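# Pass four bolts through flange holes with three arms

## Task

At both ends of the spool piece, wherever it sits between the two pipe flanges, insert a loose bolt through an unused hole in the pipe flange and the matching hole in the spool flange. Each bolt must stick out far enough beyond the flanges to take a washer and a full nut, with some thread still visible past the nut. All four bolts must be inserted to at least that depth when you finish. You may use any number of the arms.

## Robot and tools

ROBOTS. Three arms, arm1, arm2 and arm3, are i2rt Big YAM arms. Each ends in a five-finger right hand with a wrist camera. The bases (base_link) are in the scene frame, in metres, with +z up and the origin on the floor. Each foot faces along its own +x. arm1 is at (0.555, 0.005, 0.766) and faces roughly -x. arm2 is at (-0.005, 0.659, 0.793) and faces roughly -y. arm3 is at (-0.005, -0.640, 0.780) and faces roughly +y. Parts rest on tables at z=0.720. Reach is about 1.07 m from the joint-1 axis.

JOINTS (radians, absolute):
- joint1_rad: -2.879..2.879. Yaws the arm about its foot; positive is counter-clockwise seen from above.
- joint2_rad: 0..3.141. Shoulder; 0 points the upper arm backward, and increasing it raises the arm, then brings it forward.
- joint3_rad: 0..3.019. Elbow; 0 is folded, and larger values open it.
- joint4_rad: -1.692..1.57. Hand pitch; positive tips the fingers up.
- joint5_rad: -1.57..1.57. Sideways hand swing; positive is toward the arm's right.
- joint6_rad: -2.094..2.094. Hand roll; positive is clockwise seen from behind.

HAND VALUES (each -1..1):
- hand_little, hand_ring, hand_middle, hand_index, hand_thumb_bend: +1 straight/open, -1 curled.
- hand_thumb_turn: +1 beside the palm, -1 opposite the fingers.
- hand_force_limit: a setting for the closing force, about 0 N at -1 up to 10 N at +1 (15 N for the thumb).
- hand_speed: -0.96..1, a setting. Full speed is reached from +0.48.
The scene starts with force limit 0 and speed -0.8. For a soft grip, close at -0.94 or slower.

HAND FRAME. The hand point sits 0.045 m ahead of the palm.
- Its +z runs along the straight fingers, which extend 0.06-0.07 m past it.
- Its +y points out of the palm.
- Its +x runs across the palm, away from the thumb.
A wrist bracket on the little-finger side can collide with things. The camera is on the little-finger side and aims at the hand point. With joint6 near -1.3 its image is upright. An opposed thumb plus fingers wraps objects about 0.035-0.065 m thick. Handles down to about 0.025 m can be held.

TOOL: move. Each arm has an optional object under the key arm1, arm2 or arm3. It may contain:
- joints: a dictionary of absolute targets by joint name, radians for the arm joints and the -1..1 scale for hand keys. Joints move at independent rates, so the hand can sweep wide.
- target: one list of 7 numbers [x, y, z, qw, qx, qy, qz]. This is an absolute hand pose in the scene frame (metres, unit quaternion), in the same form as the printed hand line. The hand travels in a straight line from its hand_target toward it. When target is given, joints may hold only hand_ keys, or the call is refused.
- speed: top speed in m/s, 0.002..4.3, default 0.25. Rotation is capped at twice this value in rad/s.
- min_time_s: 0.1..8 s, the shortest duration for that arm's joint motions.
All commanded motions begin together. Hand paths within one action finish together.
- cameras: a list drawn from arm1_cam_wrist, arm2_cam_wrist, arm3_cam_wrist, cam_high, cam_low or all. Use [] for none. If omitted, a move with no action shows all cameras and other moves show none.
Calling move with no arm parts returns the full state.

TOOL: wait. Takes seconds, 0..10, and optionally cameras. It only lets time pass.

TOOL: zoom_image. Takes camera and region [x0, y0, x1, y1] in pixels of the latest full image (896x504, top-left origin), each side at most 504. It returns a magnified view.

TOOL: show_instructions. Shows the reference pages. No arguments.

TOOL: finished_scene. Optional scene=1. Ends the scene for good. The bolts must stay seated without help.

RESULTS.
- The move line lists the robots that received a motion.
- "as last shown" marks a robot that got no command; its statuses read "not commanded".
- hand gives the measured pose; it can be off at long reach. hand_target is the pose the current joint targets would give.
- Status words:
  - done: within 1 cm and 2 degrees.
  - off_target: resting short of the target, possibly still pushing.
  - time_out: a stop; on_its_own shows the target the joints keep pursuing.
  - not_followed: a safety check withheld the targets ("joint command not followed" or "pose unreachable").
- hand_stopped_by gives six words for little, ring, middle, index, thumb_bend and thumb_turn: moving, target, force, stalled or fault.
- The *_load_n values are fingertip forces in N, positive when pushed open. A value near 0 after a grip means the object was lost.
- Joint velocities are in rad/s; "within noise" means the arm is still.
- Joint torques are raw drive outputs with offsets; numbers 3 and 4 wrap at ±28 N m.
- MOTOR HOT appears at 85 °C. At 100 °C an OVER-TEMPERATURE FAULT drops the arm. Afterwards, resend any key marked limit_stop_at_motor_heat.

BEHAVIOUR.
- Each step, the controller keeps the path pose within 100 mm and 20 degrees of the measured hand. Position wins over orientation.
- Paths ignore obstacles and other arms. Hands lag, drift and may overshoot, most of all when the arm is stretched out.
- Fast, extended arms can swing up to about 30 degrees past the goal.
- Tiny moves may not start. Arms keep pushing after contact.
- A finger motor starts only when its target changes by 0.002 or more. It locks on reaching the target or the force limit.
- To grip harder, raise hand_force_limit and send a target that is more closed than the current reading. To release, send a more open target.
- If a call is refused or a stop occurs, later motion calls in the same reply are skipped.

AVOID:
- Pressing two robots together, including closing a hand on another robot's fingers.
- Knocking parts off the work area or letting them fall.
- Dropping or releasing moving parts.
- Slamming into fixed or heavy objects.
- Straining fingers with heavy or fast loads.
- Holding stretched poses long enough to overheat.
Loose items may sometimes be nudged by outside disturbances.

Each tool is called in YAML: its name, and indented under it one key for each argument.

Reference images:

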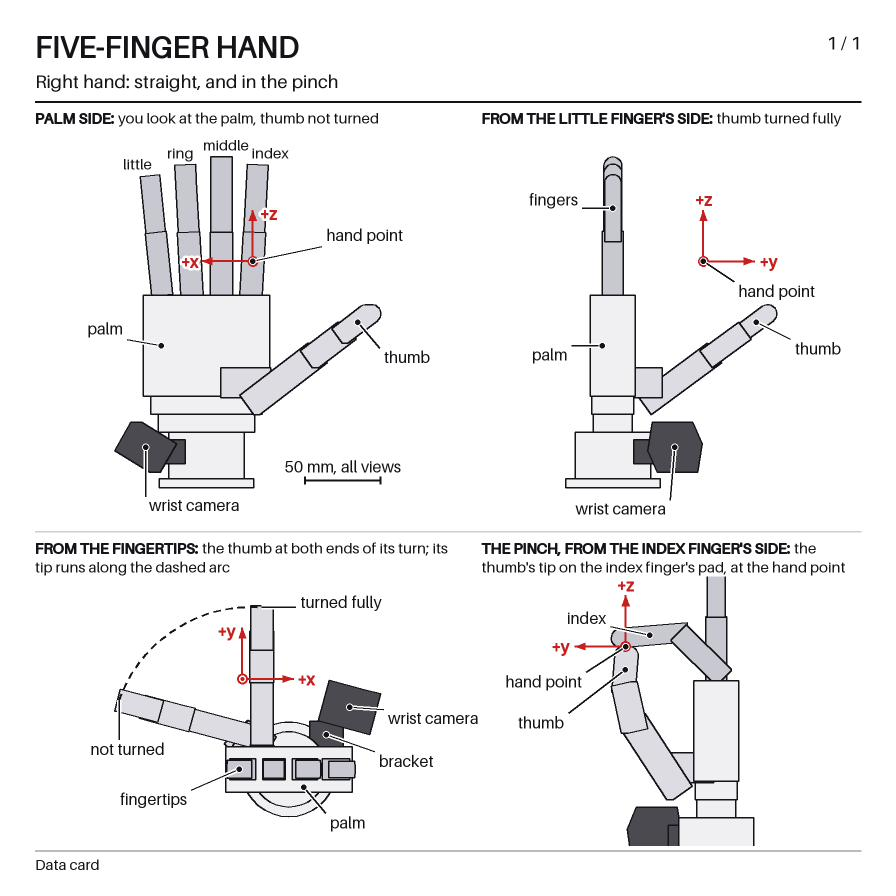

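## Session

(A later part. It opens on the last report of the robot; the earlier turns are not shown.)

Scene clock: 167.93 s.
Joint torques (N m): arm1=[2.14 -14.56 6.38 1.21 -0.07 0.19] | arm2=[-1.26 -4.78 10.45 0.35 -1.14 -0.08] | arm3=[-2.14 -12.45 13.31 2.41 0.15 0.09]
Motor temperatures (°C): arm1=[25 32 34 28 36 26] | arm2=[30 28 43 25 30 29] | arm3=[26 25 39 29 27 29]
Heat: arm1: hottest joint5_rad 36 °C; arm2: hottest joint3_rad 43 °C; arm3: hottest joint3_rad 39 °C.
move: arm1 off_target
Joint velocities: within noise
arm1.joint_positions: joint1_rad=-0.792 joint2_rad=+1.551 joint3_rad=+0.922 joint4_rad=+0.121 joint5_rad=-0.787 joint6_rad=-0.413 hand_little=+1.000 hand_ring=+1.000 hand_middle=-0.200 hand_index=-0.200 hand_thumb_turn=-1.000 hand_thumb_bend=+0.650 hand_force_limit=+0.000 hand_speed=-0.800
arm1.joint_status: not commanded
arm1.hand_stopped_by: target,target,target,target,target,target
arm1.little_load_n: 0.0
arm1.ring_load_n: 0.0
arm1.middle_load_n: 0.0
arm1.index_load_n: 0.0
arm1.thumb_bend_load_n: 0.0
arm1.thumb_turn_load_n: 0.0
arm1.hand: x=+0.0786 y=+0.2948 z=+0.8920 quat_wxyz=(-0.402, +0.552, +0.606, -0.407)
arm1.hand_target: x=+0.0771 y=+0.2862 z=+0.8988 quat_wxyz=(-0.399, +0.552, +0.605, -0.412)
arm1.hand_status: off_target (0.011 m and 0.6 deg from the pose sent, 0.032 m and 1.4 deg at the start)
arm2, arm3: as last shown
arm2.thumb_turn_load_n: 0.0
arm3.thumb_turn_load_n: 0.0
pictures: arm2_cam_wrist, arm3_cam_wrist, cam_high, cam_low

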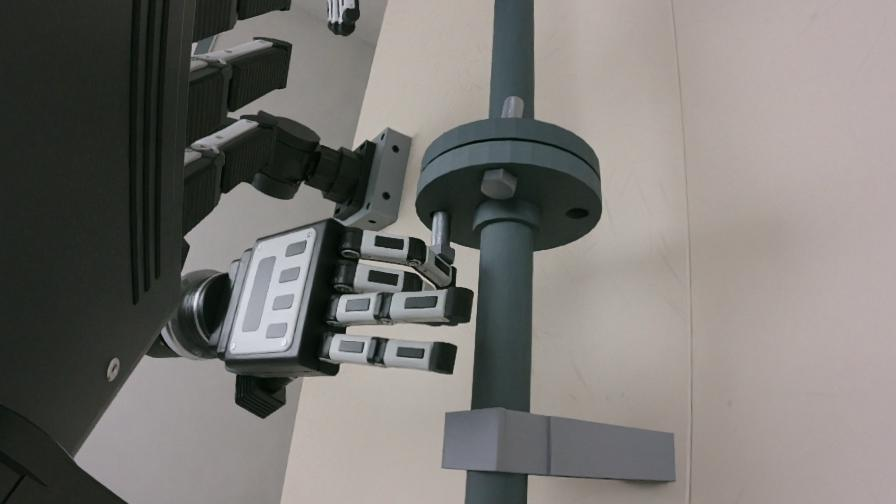

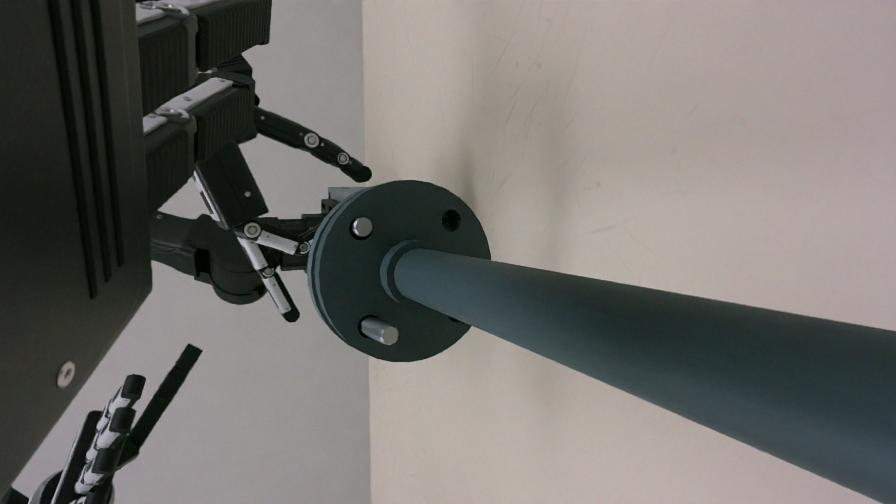

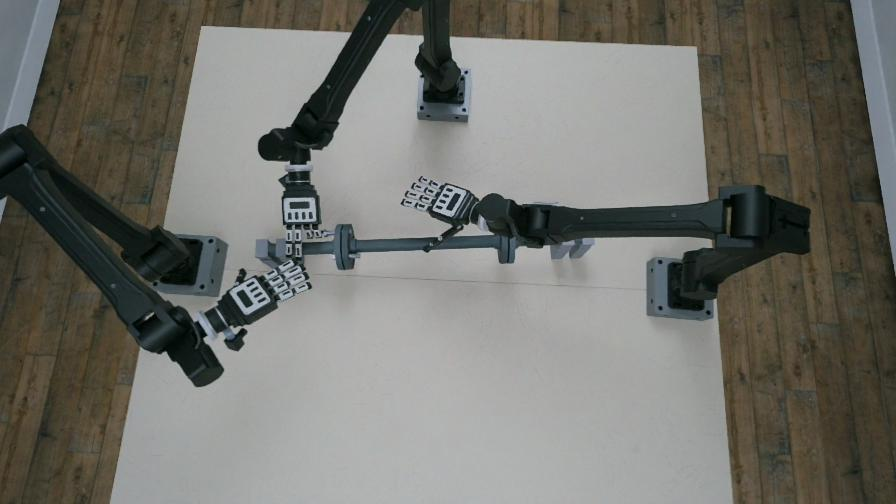

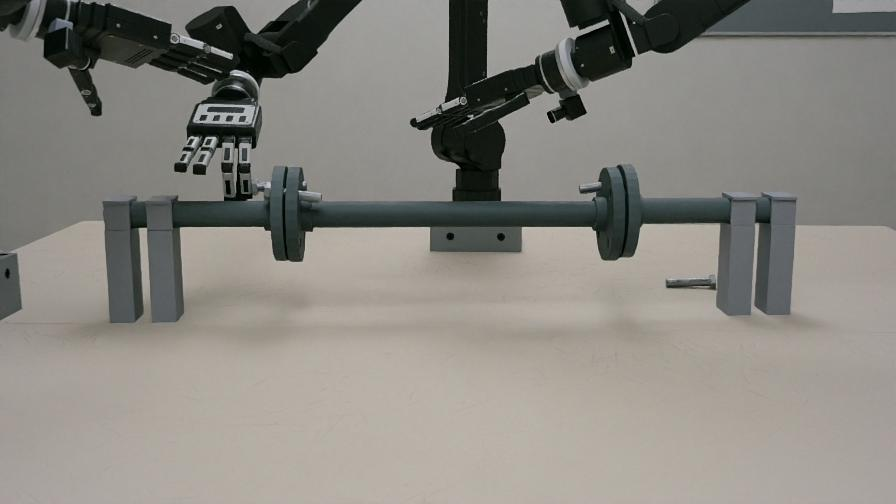

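move:
  arm1: {"target": [0.0785, 0.2740, 0.9000, 0.3992, -0.5524, -0.6049, 0.4119], "speed": 0.03}
  cameras: ["cam_low", "cam_high", "arm2_cam_wrist", "arm3_cam_wrist"]

zoom_image:
  camera: "cam_low"
  region: [140, 120, 340, 270]

zoom_image:
  camera: "arm2_cam_wrist"
  region: [380, 160, 520, 340]

zoom_image:
  camera: "arm3_cam_wrist"
  region: [300, 170, 500, 370]

Scene clock: 171.27 s.
Joint torques (N m): arm1=[2.02 -14.21 6.39 1.68 -0.06 0.18] | arm2=[-1.14 -3.96 10.45 0.4 -1.13 -0.11] | arm3=[-2.08 -12.45 13.34 2.43 0.16 0.08]
Motor temperatures (°C): arm1=[25 32 34 28 36 26] | arm2=[30 28 43 25 30 29] | arm3=[26 25 39 29 27 29]
Heat: arm1: hottest joint5_rad 36 °C; arm2: hottest joint3_rad 43 °C; arm3: hottest joint3_rad 39 °C.
move: arm1 off_target
Joint velocities: within noise
arm1.joint_positions: joint1_rad=-0.774 joint2_rad=+1.527 joint3_rad=+0.895 joint4_rad=+0.121 joint5_rad=-0.773 joint6_rad=-0.402 hand_little=+1.000 hand_ring=+1.000 hand_middle=-0.200 hand_index=-0.200 hand_thumb_turn=-1.000 hand_thumb_bend=+0.650 hand_force_limit=+0.000 hand_speed=-0.800
arm1.joint_status: not commanded
arm1.hand_stopped_by: target,target,target,target,target,target
arm1.little_load_n: -0.5
arm1.ring_load_n: -0.5
arm1.middle_load_n: 0.5
arm1.index_load_n: 0.0
arm1.thumb_bend_load_n: 0.0
arm1.thumb_turn_load_n: 0.0
arm1.hand: x=+0.0807 y=+0.2809 z=+0.8913 quat_wxyz=(-0.398, +0.555, +0.606, -0.408)
arm1.hand_target: x=+0.0784 y=+0.2740 z=+0.8999 quat_wxyz=(-0.399, +0.552, +0.605, -0.412)
arm1.hand_status: off_target (0.011 m and 0.6 deg from the pose sent, 0.022 m and 0.6 deg at the start)
arm2, arm3: as last shown
arm3.index_load_n: -0.5
pictures: arm2_cam_wrist, arm3_cam_wrist, cam_high, cam_low

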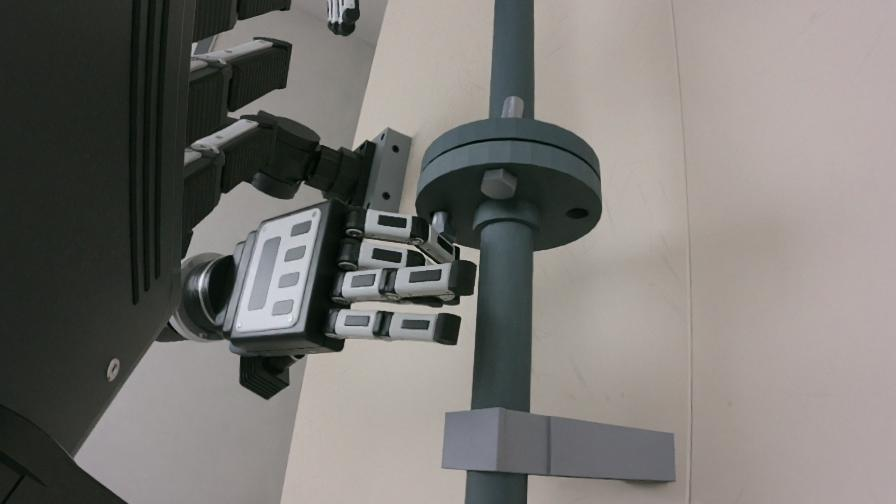

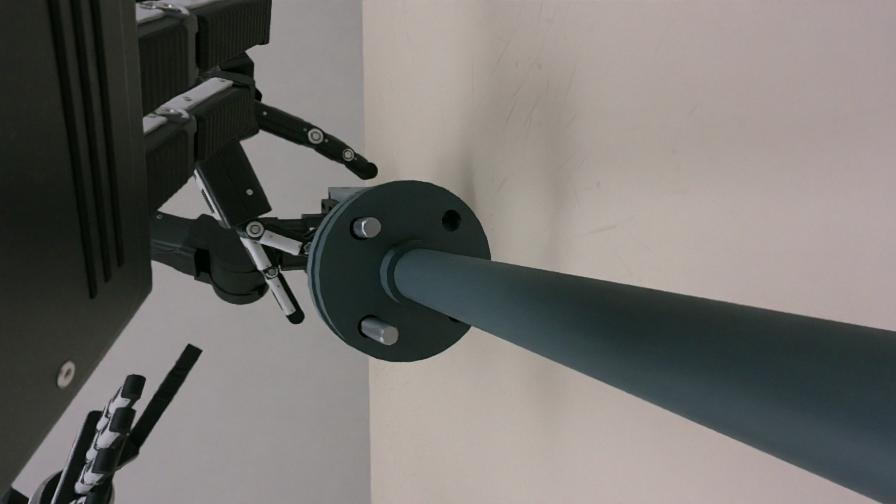

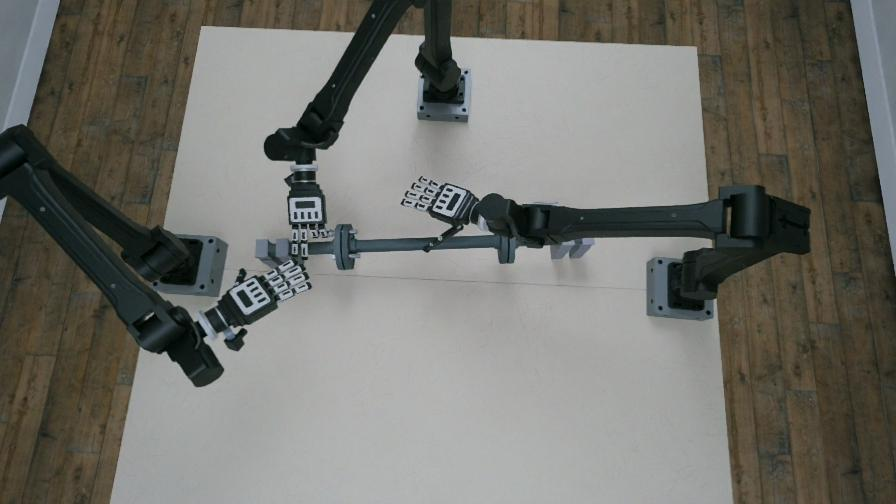

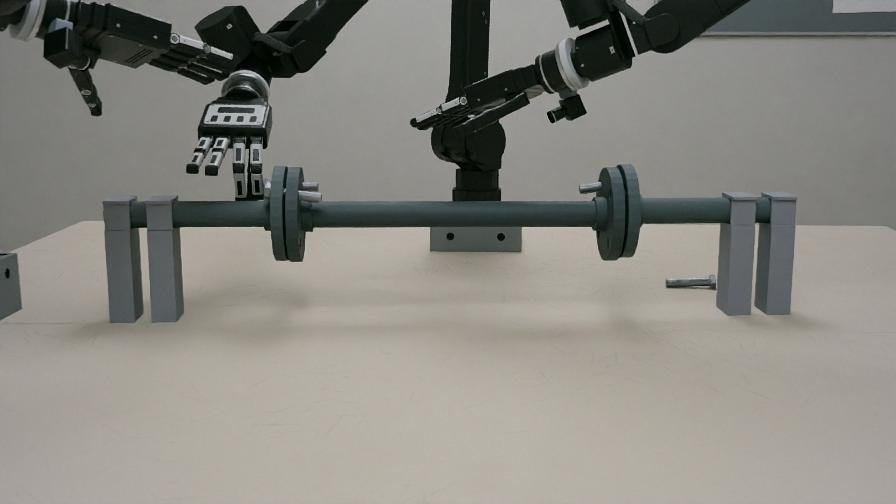

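Scaled by 2.520.

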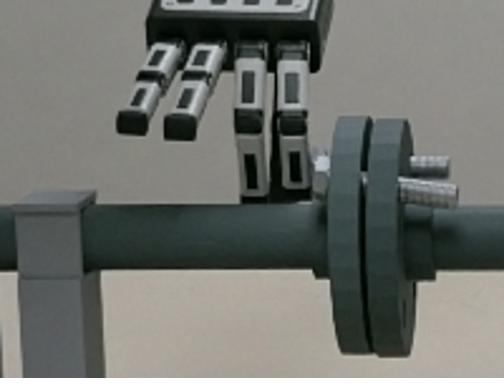

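Scaled by 2.800.

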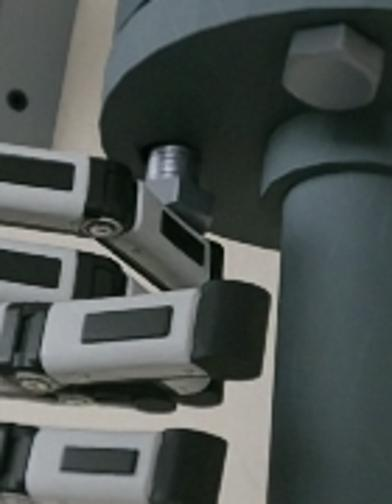

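Scaled by 2.520.

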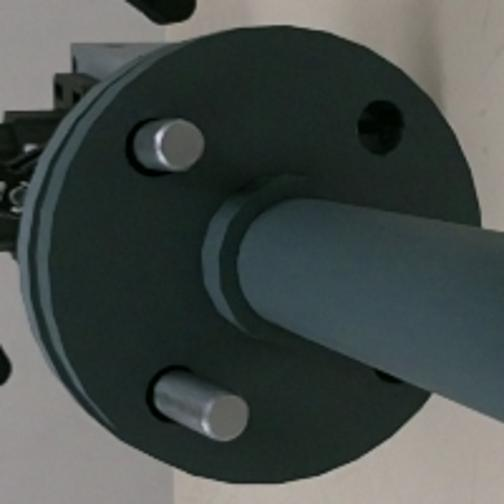

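move:
  arm1: {"target": [0.0785, 0.2660, 0.9000, 0.3992, -0.5524, -0.6049, 0.4119], "speed": 0.03}
  cameras: ["cam_low", "arm2_cam_wrist", "arm3_cam_wrist"]

zoom_image:
  camera: "cam_low"
  region: [140, 120, 340, 270]

zoom_image:
  camera: "arm2_cam_wrist"
  region: [380, 160, 520, 340]

Scene clock: 172.53 s.
Joint torques (N m): arm1=[2.14 -14.04 6.34 2.09 -0.05 0.21] | arm2=[-0.67 -3.96 10.36 0.36 -1.12 -0.08] | arm3=[-2.14 -12.51 13.35 2.43 0.16 0.08]
Motor temperatures (°C): arm1=[25 32 34 28 36 26] | arm2=[30 28 43 25 30 29] | arm3=[26 25 39 29 27 29]
Heat: arm1: hottest joint5_rad 36 °C; arm2: hottest joint3_rad 43 °C; arm3: hottest joint3_rad 39 °C.
move: arm1 off_target
Joint velocities: within noise
arm1.joint_positions: joint1_rad=-0.762 joint2_rad=+1.514 joint3_rad=+0.879 joint4_rad=+0.121 joint5_rad=-0.761 joint6_rad=-0.393 hand_little=+1.000 hand_ring=+1.000 hand_middle=-0.200 hand_index=-0.200 hand_thumb_turn=-1.000 hand_thumb_bend=+0.650 hand_force_limit=+0.000 hand_speed=-0.800
arm1.joint_status: not commanded
arm1.hand_stopped_by: target,target,target,target,target,target
arm1.little_load_n: 0.0
arm1.ring_load_n: 0.0
arm1.middle_load_n: 0.0
arm1.index_load_n: 0.0
arm1.thumb_bend_load_n: 0.0
arm1.thumb_turn_load_n: 0.0
arm1.hand: x=+0.0818 y=+0.2724 z=+0.8903 quat_wxyz=(-0.394, +0.557, +0.606, -0.408)
arm1.hand_target: x=+0.0786 y=+0.2660 z=+0.8999 quat_wxyz=(-0.399, +0.552, +0.605, -0.412)
arm1.hand_status: off_target (0.012 m and 0.9 deg from the pose sent, 0.018 m and 0.6 deg at the start)
arm2, arm3: as last shown
arm2.index_load_n: -0.5
arm2.thumb_turn_load_n: -0.5
pictures: arm2_cam_wrist, arm3_cam_wrist, cam_low

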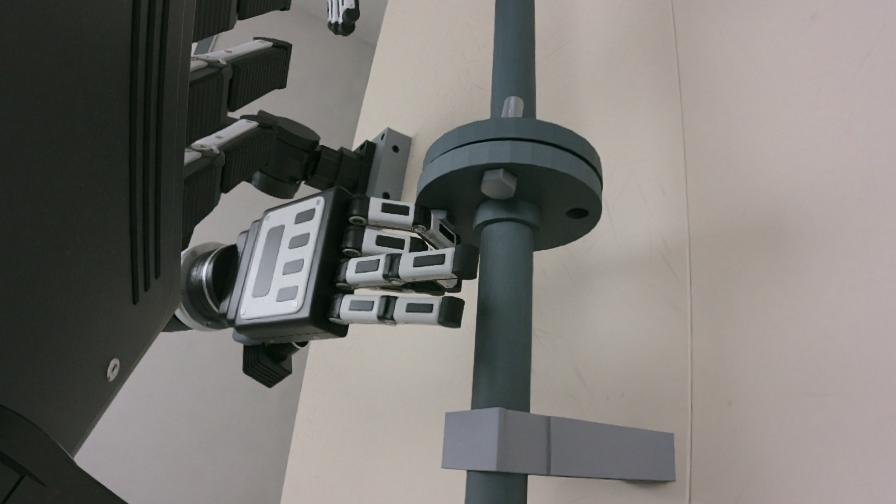

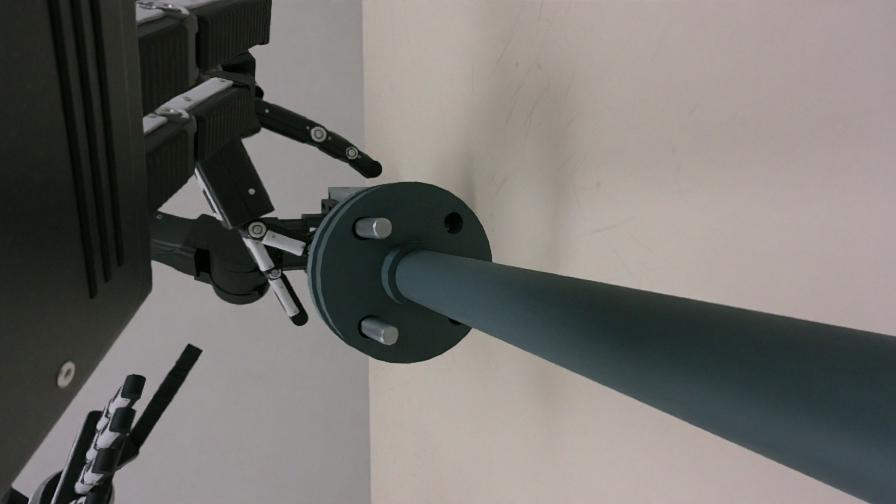

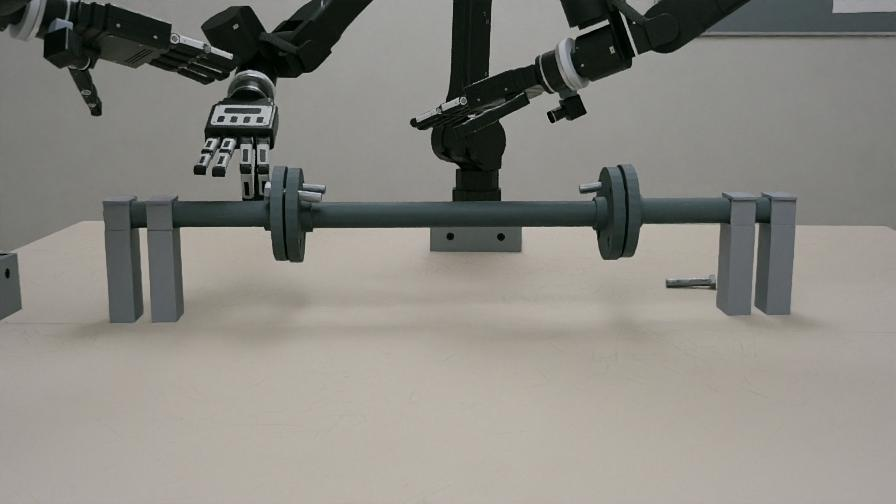

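Scaled by 2.520.

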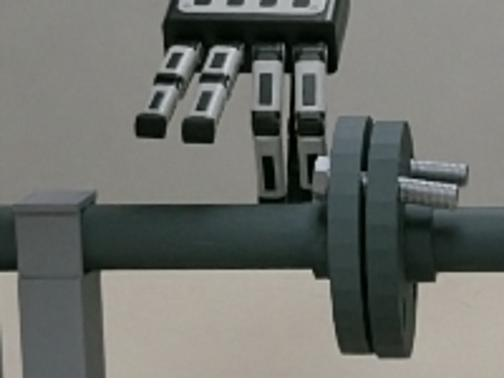

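Scaled by 2.800.

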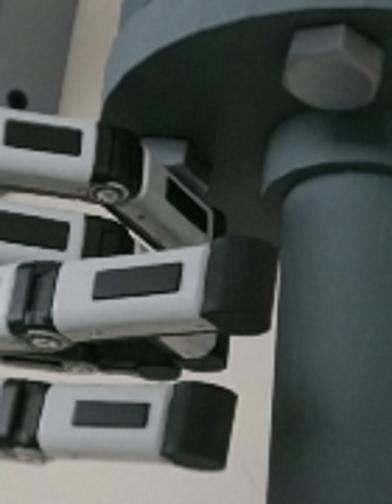

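move:
  arm1: {"target": [0.0775, 0.3020, 0.9080, 0.3992, -0.5524, -0.6049, 0.4119], "speed": 0.12}

move:
  arm1: {"target": [0.160, 0.3000, 1.0500, 0.3992, -0.5524, -0.6049, 0.4119], "speed": 0.3}
  cameras: ["cam_low", "cam_high", "arm2_cam_wrist", "arm3_cam_wrist"]

zoom_image:
  camera: "arm2_cam_wrist"
  region: [400, 80, 620, 300]

zoom_image:
  camera: "cam_low"
  region: [220, 130, 380, 280]

zoom_image:
  camera: "arm3_cam_wrist"
  region: [300, 170, 500, 370]

Scene clock: 184.50 s.
Joint torques (N m): arm1=[0.38 -11.16 9.65 0.95 -0.4 -0.17] | arm2=[-0.97 -3.78 10.61 0.23 -1.16 -0.12] | arm3=[-2.2 -12.57 13.34 2.43 0.17 0.09]
Motor temperatures (°C): arm1=[25 31 34 28 36 26] | arm2=[30 28 43 25 30 29] | arm3=[26 26 40 29 27 29]
Heat: arm1: hottest joint5_rad 36 °C; arm2: hottest joint3_rad 43 °C; arm3: hottest joint3_rad 40 °C.
move: arm1 off_target
Joint velocities: within noise
arm1.joint_positions: joint1_rad=-0.796 joint2_rad=+1.524 joint3_rad=+0.923 joint4_rad=+0.076 joint5_rad=-0.802 joint6_rad=-0.400 hand_little=+1.000 hand_ring=+1.000 hand_middle=-0.200 hand_index=-0.200 hand_thumb_turn=-1.000 hand_thumb_bend=+0.650 hand_force_limit=+0.000 hand_speed=-0.800
arm1.joint_status: not commanded
arm1.hand_stopped_by: target,target,target,target,target,target
arm1.little_load_n: 0.0
arm1.ring_load_n: 0.0
arm1.middle_load_n: 0.0
arm1.index_load_n: 0.0
arm1.thumb_bend_load_n: 0.0
arm1.thumb_turn_load_n: 0.5
arm1.hand: x=+0.0844 y=+0.2883 z=+0.9010 quat_wxyz=(-0.391, +0.558, +0.602, -0.415)
arm1.hand_target: x=+0.0780 y=+0.3018 z=+0.9082 quat_wxyz=(-0.400, +0.552, +0.605, -0.412)
arm1.hand_status: off_target (0.017 m and 1.2 deg from the pose sent, 0.035 m and 0.9 deg at the start)
arm2, arm3: as last shown
arm2.index_load_n: 0.0
arm2.thumb_turn_load_n: 0.0
arm3.index_load_n: 0.0
pictures: none

Scene clock: 185.87 s.
Joint torques (N m): arm1=[0.73 -9.41 10.14 1.01 -0.47 -0.12] | arm2=[-0.62 -3.96 10.39 0.31 -1.17 -0.09] | arm3=[-2.14 -12.69 13.34 2.48 0.16 0.08]
Motor temperatures (°C): arm1=[25 31 34 28 36 26] | arm2=[30 28 43 25 30 29] | arm3=[26 26 41 29 27 29]
Heat: arm1: hottest joint5_rad 36 °C; arm2: hottest joint3_rad 43 °C; arm3: hottest joint3_rad 41 °C.
move: arm1 off_target
Joint velocities: within noise
arm1.joint_positions: joint1_rad=-0.944 joint2_rad=+1.249 joint3_rad=+1.067 joint4_rad=-0.429 joint5_rad=-0.925 joint6_rad=-0.518 hand_little=+1.000 hand_ring=+1.000 hand_middle=-0.200 hand_index=-0.200 hand_thumb_turn=-1.000 hand_thumb_bend=+0.650 hand_force_limit=+0.000 hand_speed=-0.800
arm1.joint_status: not commanded
arm1.hand_stopped_by: target,target,target,target,target,target
arm1.little_load_n: 0.0
arm1.ring_load_n: 0.0
arm1.middle_load_n: 0.0
arm1.index_load_n: 0.0
arm1.thumb_bend_load_n: 0.0
arm1.thumb_turn_load_n: 0.0
arm1.hand: x=+0.1630 y=+0.2918 z=+1.0425 quat_wxyz=(-0.394, +0.558, +0.601, -0.415)
arm1.hand_target: x=+0.1602 y=+0.2998 z=+1.0500 quat_wxyz=(-0.399, +0.552, +0.605, -0.412)
arm1.hand_status: off_target (0.012 m and 1.1 deg from the pose sent, 0.168 m and 1.3 deg at the start)
arm2, arm3: as last shown
arm2.thumb_turn_load_n: -0.5
pictures: arm2_cam_wrist, arm3_cam_wrist, cam_high, cam_low

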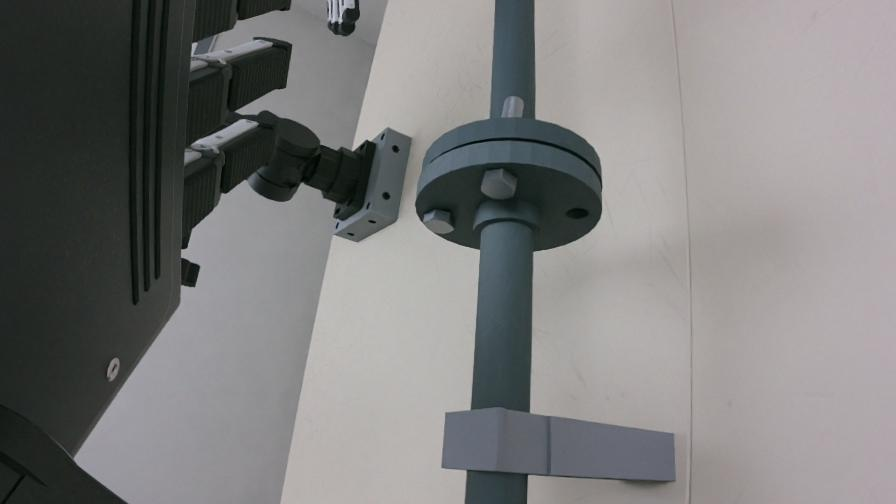

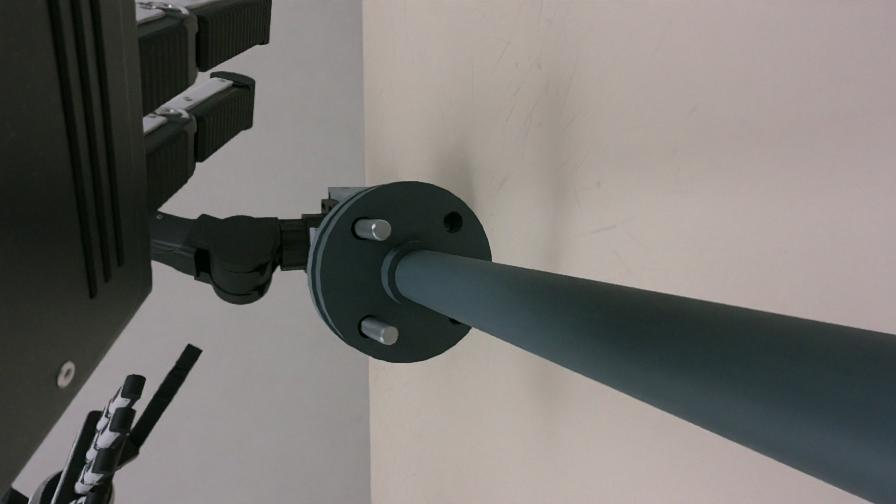

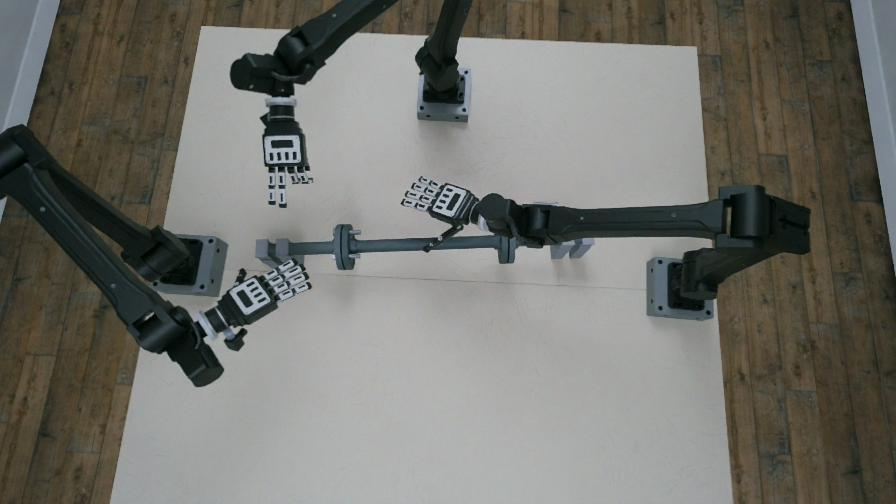

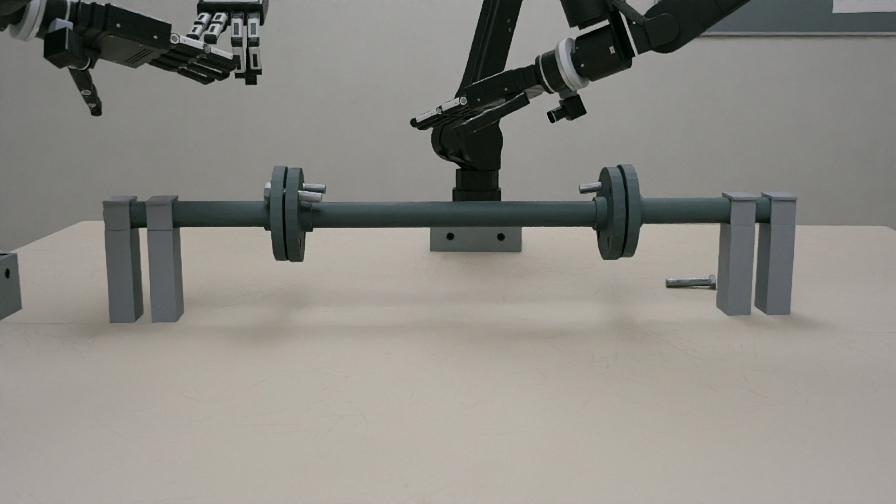

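Scaled by 2.291.

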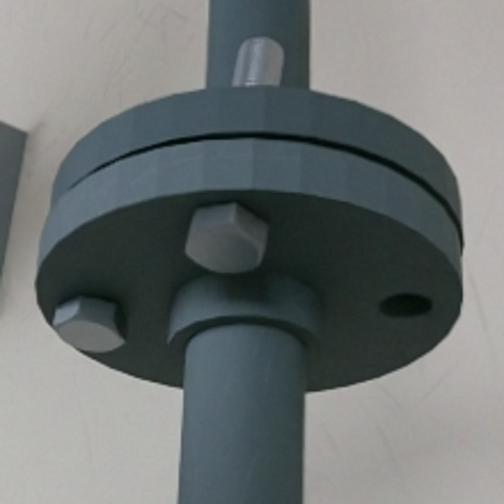

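Scaled by 3.150.

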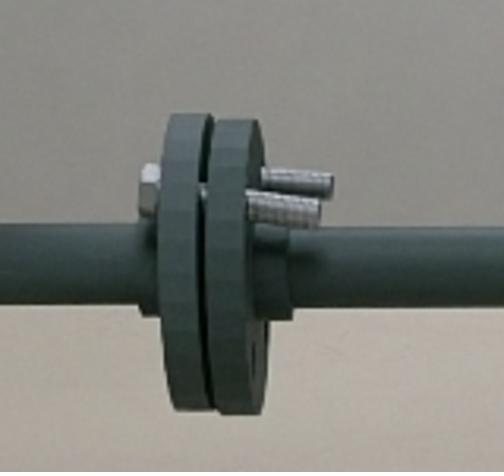

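Scaled by 2.520.

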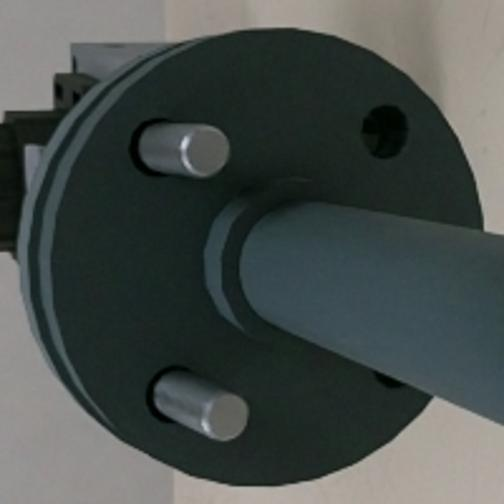

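move:
  arm3: {"target": [0.080, 0.000, 1.060, 0.5954, -0.770, 0.204, -0.1031], "speed": 0.25}

move:
  arm3: {"joints": {"joint1_rad": 0.5, "joint2_rad": 1.3, "joint3_rad": 0.9, "joint4_rad": -0.2, "joint5_rad": 0.0, "joint6_rad": 0.0}, "min_time_s": 2.5}
  arm1: {"target": [0.3000, 0.0500, 1.0500, 0.48296, -0.68974, -0.44229, 0.30970], "speed": 0.3}
  cameras: ["cam_low", "cam_high", "arm1_cam_wrist"]

Scene clock: 187.83 s.
Joint torques (N m): arm1=[0.73 -8.82 10.15 1.02 -0.47 -0.16] | arm2=[-1.49 -4.42 10.41 0.23 -1.18 -0.09] | arm3=[-0.15 -9.93 13.23 1.36 0.14 0.08]
Motor temperatures (°C): arm1=[25 31 34 28 36 26] | arm2=[30 28 43 25 30 29] | arm3=[26 26 41 29 27 29]
Heat: arm1: hottest joint5_rad 36 °C; arm2: hottest joint3_rad 43 °C; arm3: hottest joint3_rad 41 °C.
move: arm3 off_target
Joint velocities: within noise
arm1: as last shown
arm1.hand: x=+0.1630 y=+0.2919 z=+1.0425 quat_wxyz=(-0.394, +0.558, +0.601, -0.415)
arm2.joint_positions: joint1_rad=-0.795 joint2_rad=+1.108 joint3_rad=+0.794 joint4_rad=-1.073 joint5_rad=-1.269 joint6_rad=-1.634 hand_little=+1.000 hand_ring=+1.000 hand_middle=+1.000 hand_index=+1.000 hand_thumb_turn=+1.000 hand_thumb_bend=+1.000 hand_force_limit=+0.000 hand_speed=-0.800
arm2.joint_status: not commanded
arm2.hand_stopped_by: target,target,target,target,target,target
arm2.little_load_n: 0.0
arm2.ring_load_n: 0.0
arm2.middle_load_n: 0.0
arm2.index_load_n: 0.0
arm2.thumb_bend_load_n: 0.0
arm2.thumb_turn_load_n: 0.0
arm2.hand: x=-0.0962 y=+0.3442 z=+0.9864 quat_wxyz=(-0.127, +0.372, -0.710, +0.584)
arm2.hand_target: x=-0.1047 y=+0.3392 z=+1.0000 quat_wxyz=(-0.112, +0.380, -0.704, +0.589)
arm2.hand_status: not commanded
arm3.joint_positions: joint1_rad=-0.060 joint2_rad=+1.406 joint3_rad=+1.104 joint4_rad=+0.006 joint5_rad=+0.319 joint6_rad=+0.172 hand_little=+1.000 hand_ring=+1.000 hand_middle=+1.000 hand_index=+1.000 hand_thumb_turn=+1.000 hand_thumb_bend=+1.000 hand_force_limit=+0.000 hand_speed=-0.800
arm3.joint_status: not commanded
arm3.hand_stopped_by: target,target,target,target,target,target
arm3.little_load_n: 0.0
arm3.ring_load_n: 0.0
arm3.middle_load_n: -0.5
arm3.index_load_n: 0.0
arm3.thumb_bend_load_n: 0.0
arm3.thumb_turn_load_n: -0.5
arm3.hand: x=+0.0858 y=-0.0115 z=+1.0518 quat_wxyz=(-0.592, +0.772, -0.204, +0.109)
arm3.hand_target: x=+0.0798 y=-0.0005 z=+1.0599 quat_wxyz=(-0.596, +0.770, -0.204, +0.103)
arm3.hand_status: off_target (0.015 m and 0.8 deg from the pose sent, 0.128 m and 3.5 deg at the start)
pictures: none

Scene clock: 190.73 s.
Joint torques (N m): arm1=[1.96 3.78 8.5 1.48 0.49 0.17] | arm2=[-0.91 -3.78 10.39 0.28 -1.15 -0.09] | arm3=[-0.62 -10.58 9.02 1.25 -0.04 -0.13]
Motor temperatures (°C): arm1=[25 31 34 28 36 26] | arm2=[30 28 43 24 30 28] | arm3=[26 26 41 29 27 29]
Heat: arm1: hottest joint5_rad 36 °C; arm2: hottest joint3_rad 43 °C; arm3: hottest joint3_rad 41 °C.
move: arm1 done; arm3 done
Joint velocities: within noise
arm1.joint_positions: joint1_rad=-0.069 joint2_rad=+0.240 joint3_rad=+0.628 joint4_rad=-0.745 joint5_rad=+0.335 joint6_rad=+0.117 hand_little=+1.000 hand_ring=+1.000 hand_middle=-0.200 hand_index=-0.200 hand_thumb_turn=-1.000 hand_thumb_bend=+0.650 hand_force_limit=+0.000 hand_speed=-0.800
arm1.joint_status: not commanded
arm1.hand_stopped_by: target,target,target,target,target,target
arm1.little_load_n: -0.5
arm1.ring_load_n: 0.0
arm1.middle_load_n: 0.0
arm1.index_load_n: 0.0
arm1.thumb_bend_load_n: 0.0
arm1.thumb_turn_load_n: 0.0
arm1.hand: x=+0.3012 y=+0.0527 z=+1.0505 quat_wxyz=(-0.489, +0.686, +0.441, -0.310)
arm1.hand_target: x=+0.3001 y=+0.0501 z=+1.0500 quat_wxyz=(-0.483, +0.690, +0.442, -0.310)
arm1.hand_status: done (0.003 m and 0.9 deg from the pose sent, 0.278 m and 28.5 deg at the start)
arm2: as last shown
arm3.joint_positions: joint1_rad=+0.494 joint2_rad=+1.314 joint3_rad=+0.912 joint4_rad=-0.190 joint5_rad=+0.000 joint6_rad=+0.010 hand_little=+1.000 hand_ring=+1.000 hand_middle=+1.000 hand_index=+1.000 hand_thumb_turn=+1.000 hand_thumb_bend=+1.000 hand_force_limit=+0.000 hand_speed=-0.800
arm3.joint_status: all done
arm3.hand_stopped_by: target,target,target,target,target,target
arm3.little_load_n: 0.0
arm3.ring_load_n: 0.0
arm3.middle_load_n: 0.0
arm3.index_load_n: 0.0
arm3.thumb_bend_load_n: 0.0
arm3.thumb_turn_load_n: 0.0
arm3.hand: x=-0.2626 y=-0.1738 z=+0.9455 quat_wxyz=(-0.458, +0.861, +0.192, -0.106)
arm3.hand_target: x=-0.2616 y=-0.1813 z=+0.9440 quat_wxyz=(-0.455, +0.862, +0.199, -0.104)
arm3.hand_status: not commanded
pictures: arm1_cam_wrist, cam_high, cam_low

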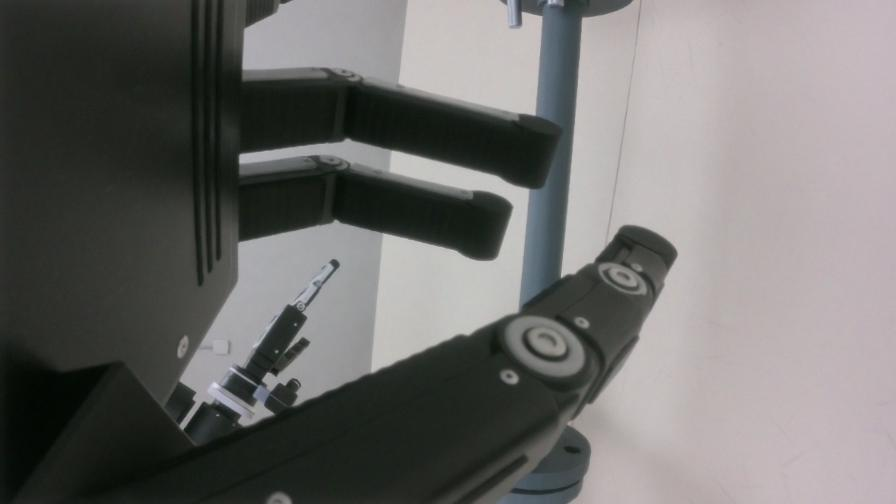

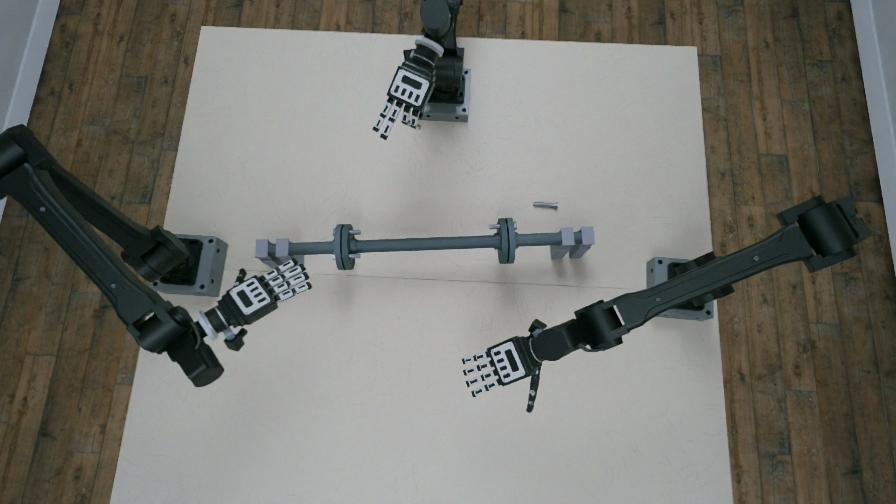

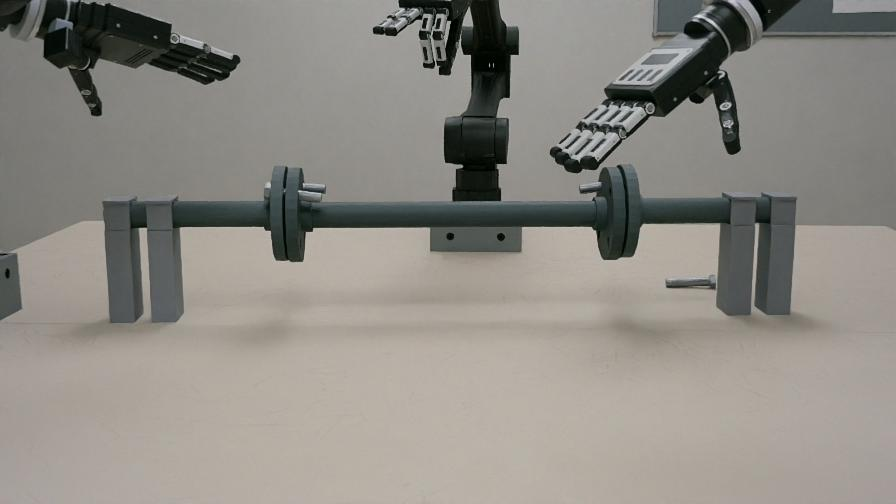

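zoom_image:
  camera: "cam_high"
  region: [480, 180, 620, 280]

zoom_image:
  camera: "cam_low"
  region: [560, 150, 800, 320]

Scaled by 3.600.

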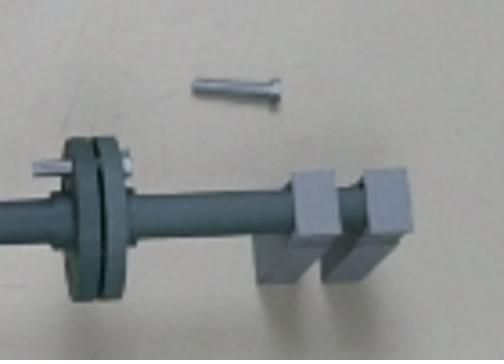

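Scaled by 2.100.

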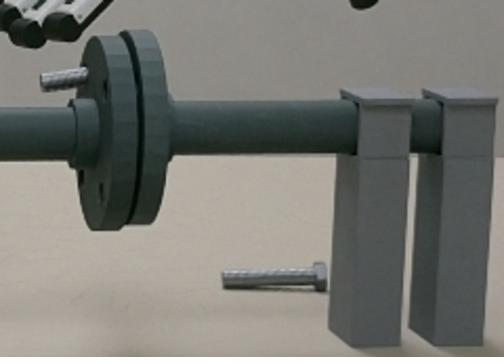

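move:
  arm1: {"target": [0.2265, -0.3130, 0.8600, 0.40910, -0.58426, -0.57415, 0.40202], "speed": 0.3, "joints": {"hand_middle": -0.1, "hand_index": -0.1}}
  cameras: ["cam_low", "cam_high", "arm1_cam_wrist"]

Scene clock: 194.07 s.
Joint torques (N m): arm1=[1.44 -7.71 8.53 2.29 0.62 -0.16] | arm2=[-0.91 -4.19 10.47 0.47 -1.16 -0.09] | arm3=[-0.73 -10.7 9.03 1.22 -0.05 -0.12]
Motor temperatures (°C): arm1=[25 31 34 28 36 26] | arm2=[30 28 43 24 30 28] | arm3=[26 26 42 29 27 29]
Heat: arm1: hottest joint5_rad 36 °C; arm2: hottest joint3_rad 43 °C; arm3: hottest joint3_rad 42 °C.
move: arm1 off_target
Joint velocities: within noise
arm1.joint_positions: joint1_rad=+1.056 joint2_rad=+1.297 joint3_rad=+0.546 joint4_rad=+0.050 joint5_rad=+0.970 joint6_rad=+0.574 hand_little=+1.000 hand_ring=+1.000 hand_middle=-0.100 hand_index=-0.100 hand_thumb_turn=-1.000 hand_thumb_bend=+0.650 hand_force_limit=+0.000 hand_speed=-0.800
arm1.joint_status: all done
arm1.hand_stopped_by: target,target,target,target,target,target
arm1.little_load_n: 0.0
arm1.ring_load_n: -0.5
arm1.middle_load_n: 0.0
arm1.index_load_n: -0.5
arm1.thumb_bend_load_n: 0.0
arm1.thumb_turn_load_n: 0.0
arm1.hand: x=+0.2347 y=-0.2951 z=+0.8425 quat_wxyz=(-0.414, +0.586, +0.583, -0.382)
arm1.hand_target: x=+0.2272 y=-0.3121 z=+0.8604 quat_wxyz=(-0.409, +0.584, +0.574, -0.402)
arm1.hand_status: off_target (0.026 m and 2.5 deg from the pose sent, 0.419 m and 23.8 deg at the start)
arm2, arm3: as last shown
arm2.middle_load_n: -0.5
arm2.thumb_bend_load_n: -0.5
arm3.joint_positions: joint1_rad=+0.494 joint2_rad=+1.314 joint3_rad=+0.912 joint4_rad=-0.190 joint5_rad=+0.000 joint6_rad=+0.009 hand_little=+1.000 hand_ring=+1.000 hand_middle=+1.000 hand_index=+1.000 hand_thumb_turn=+1.000 hand_thumb_bend=+1.000 hand_force_limit=+0.000 hand_speed=-0.800
pictures: arm1_cam_wrist, cam_high, cam_low

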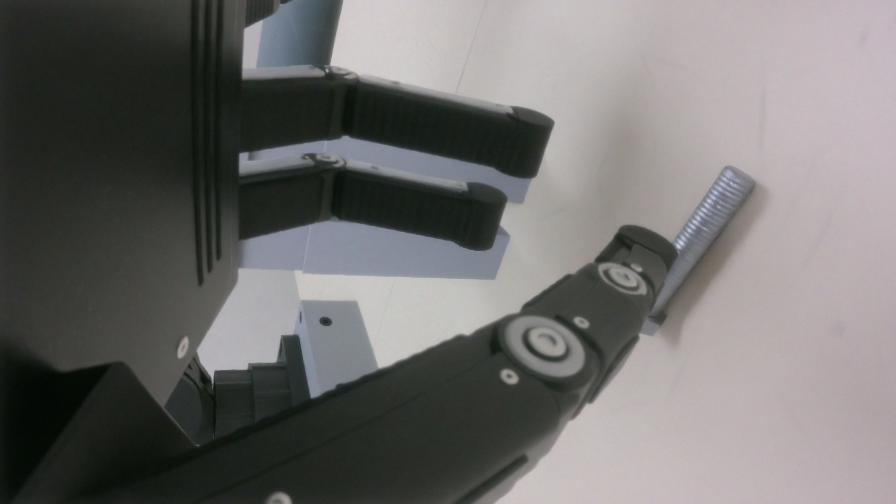

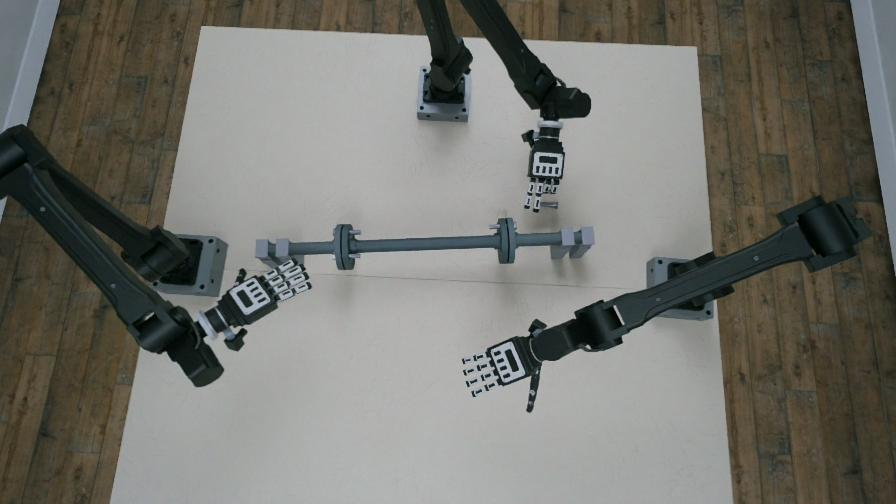

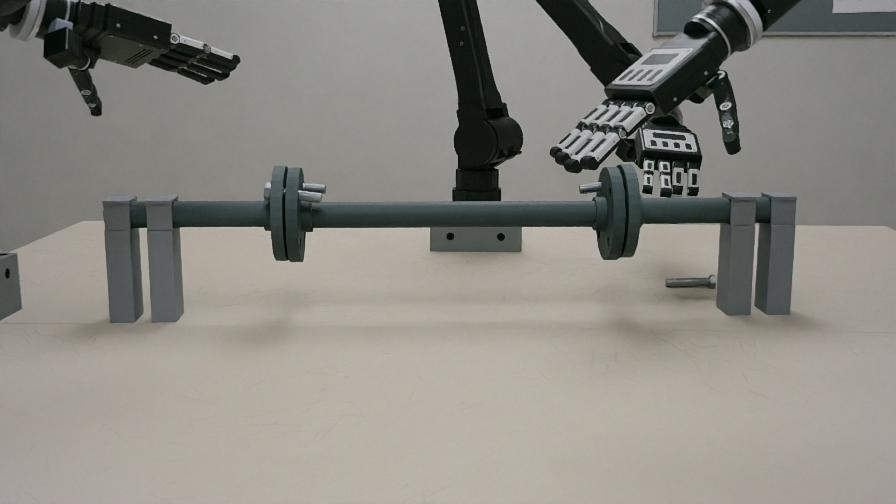

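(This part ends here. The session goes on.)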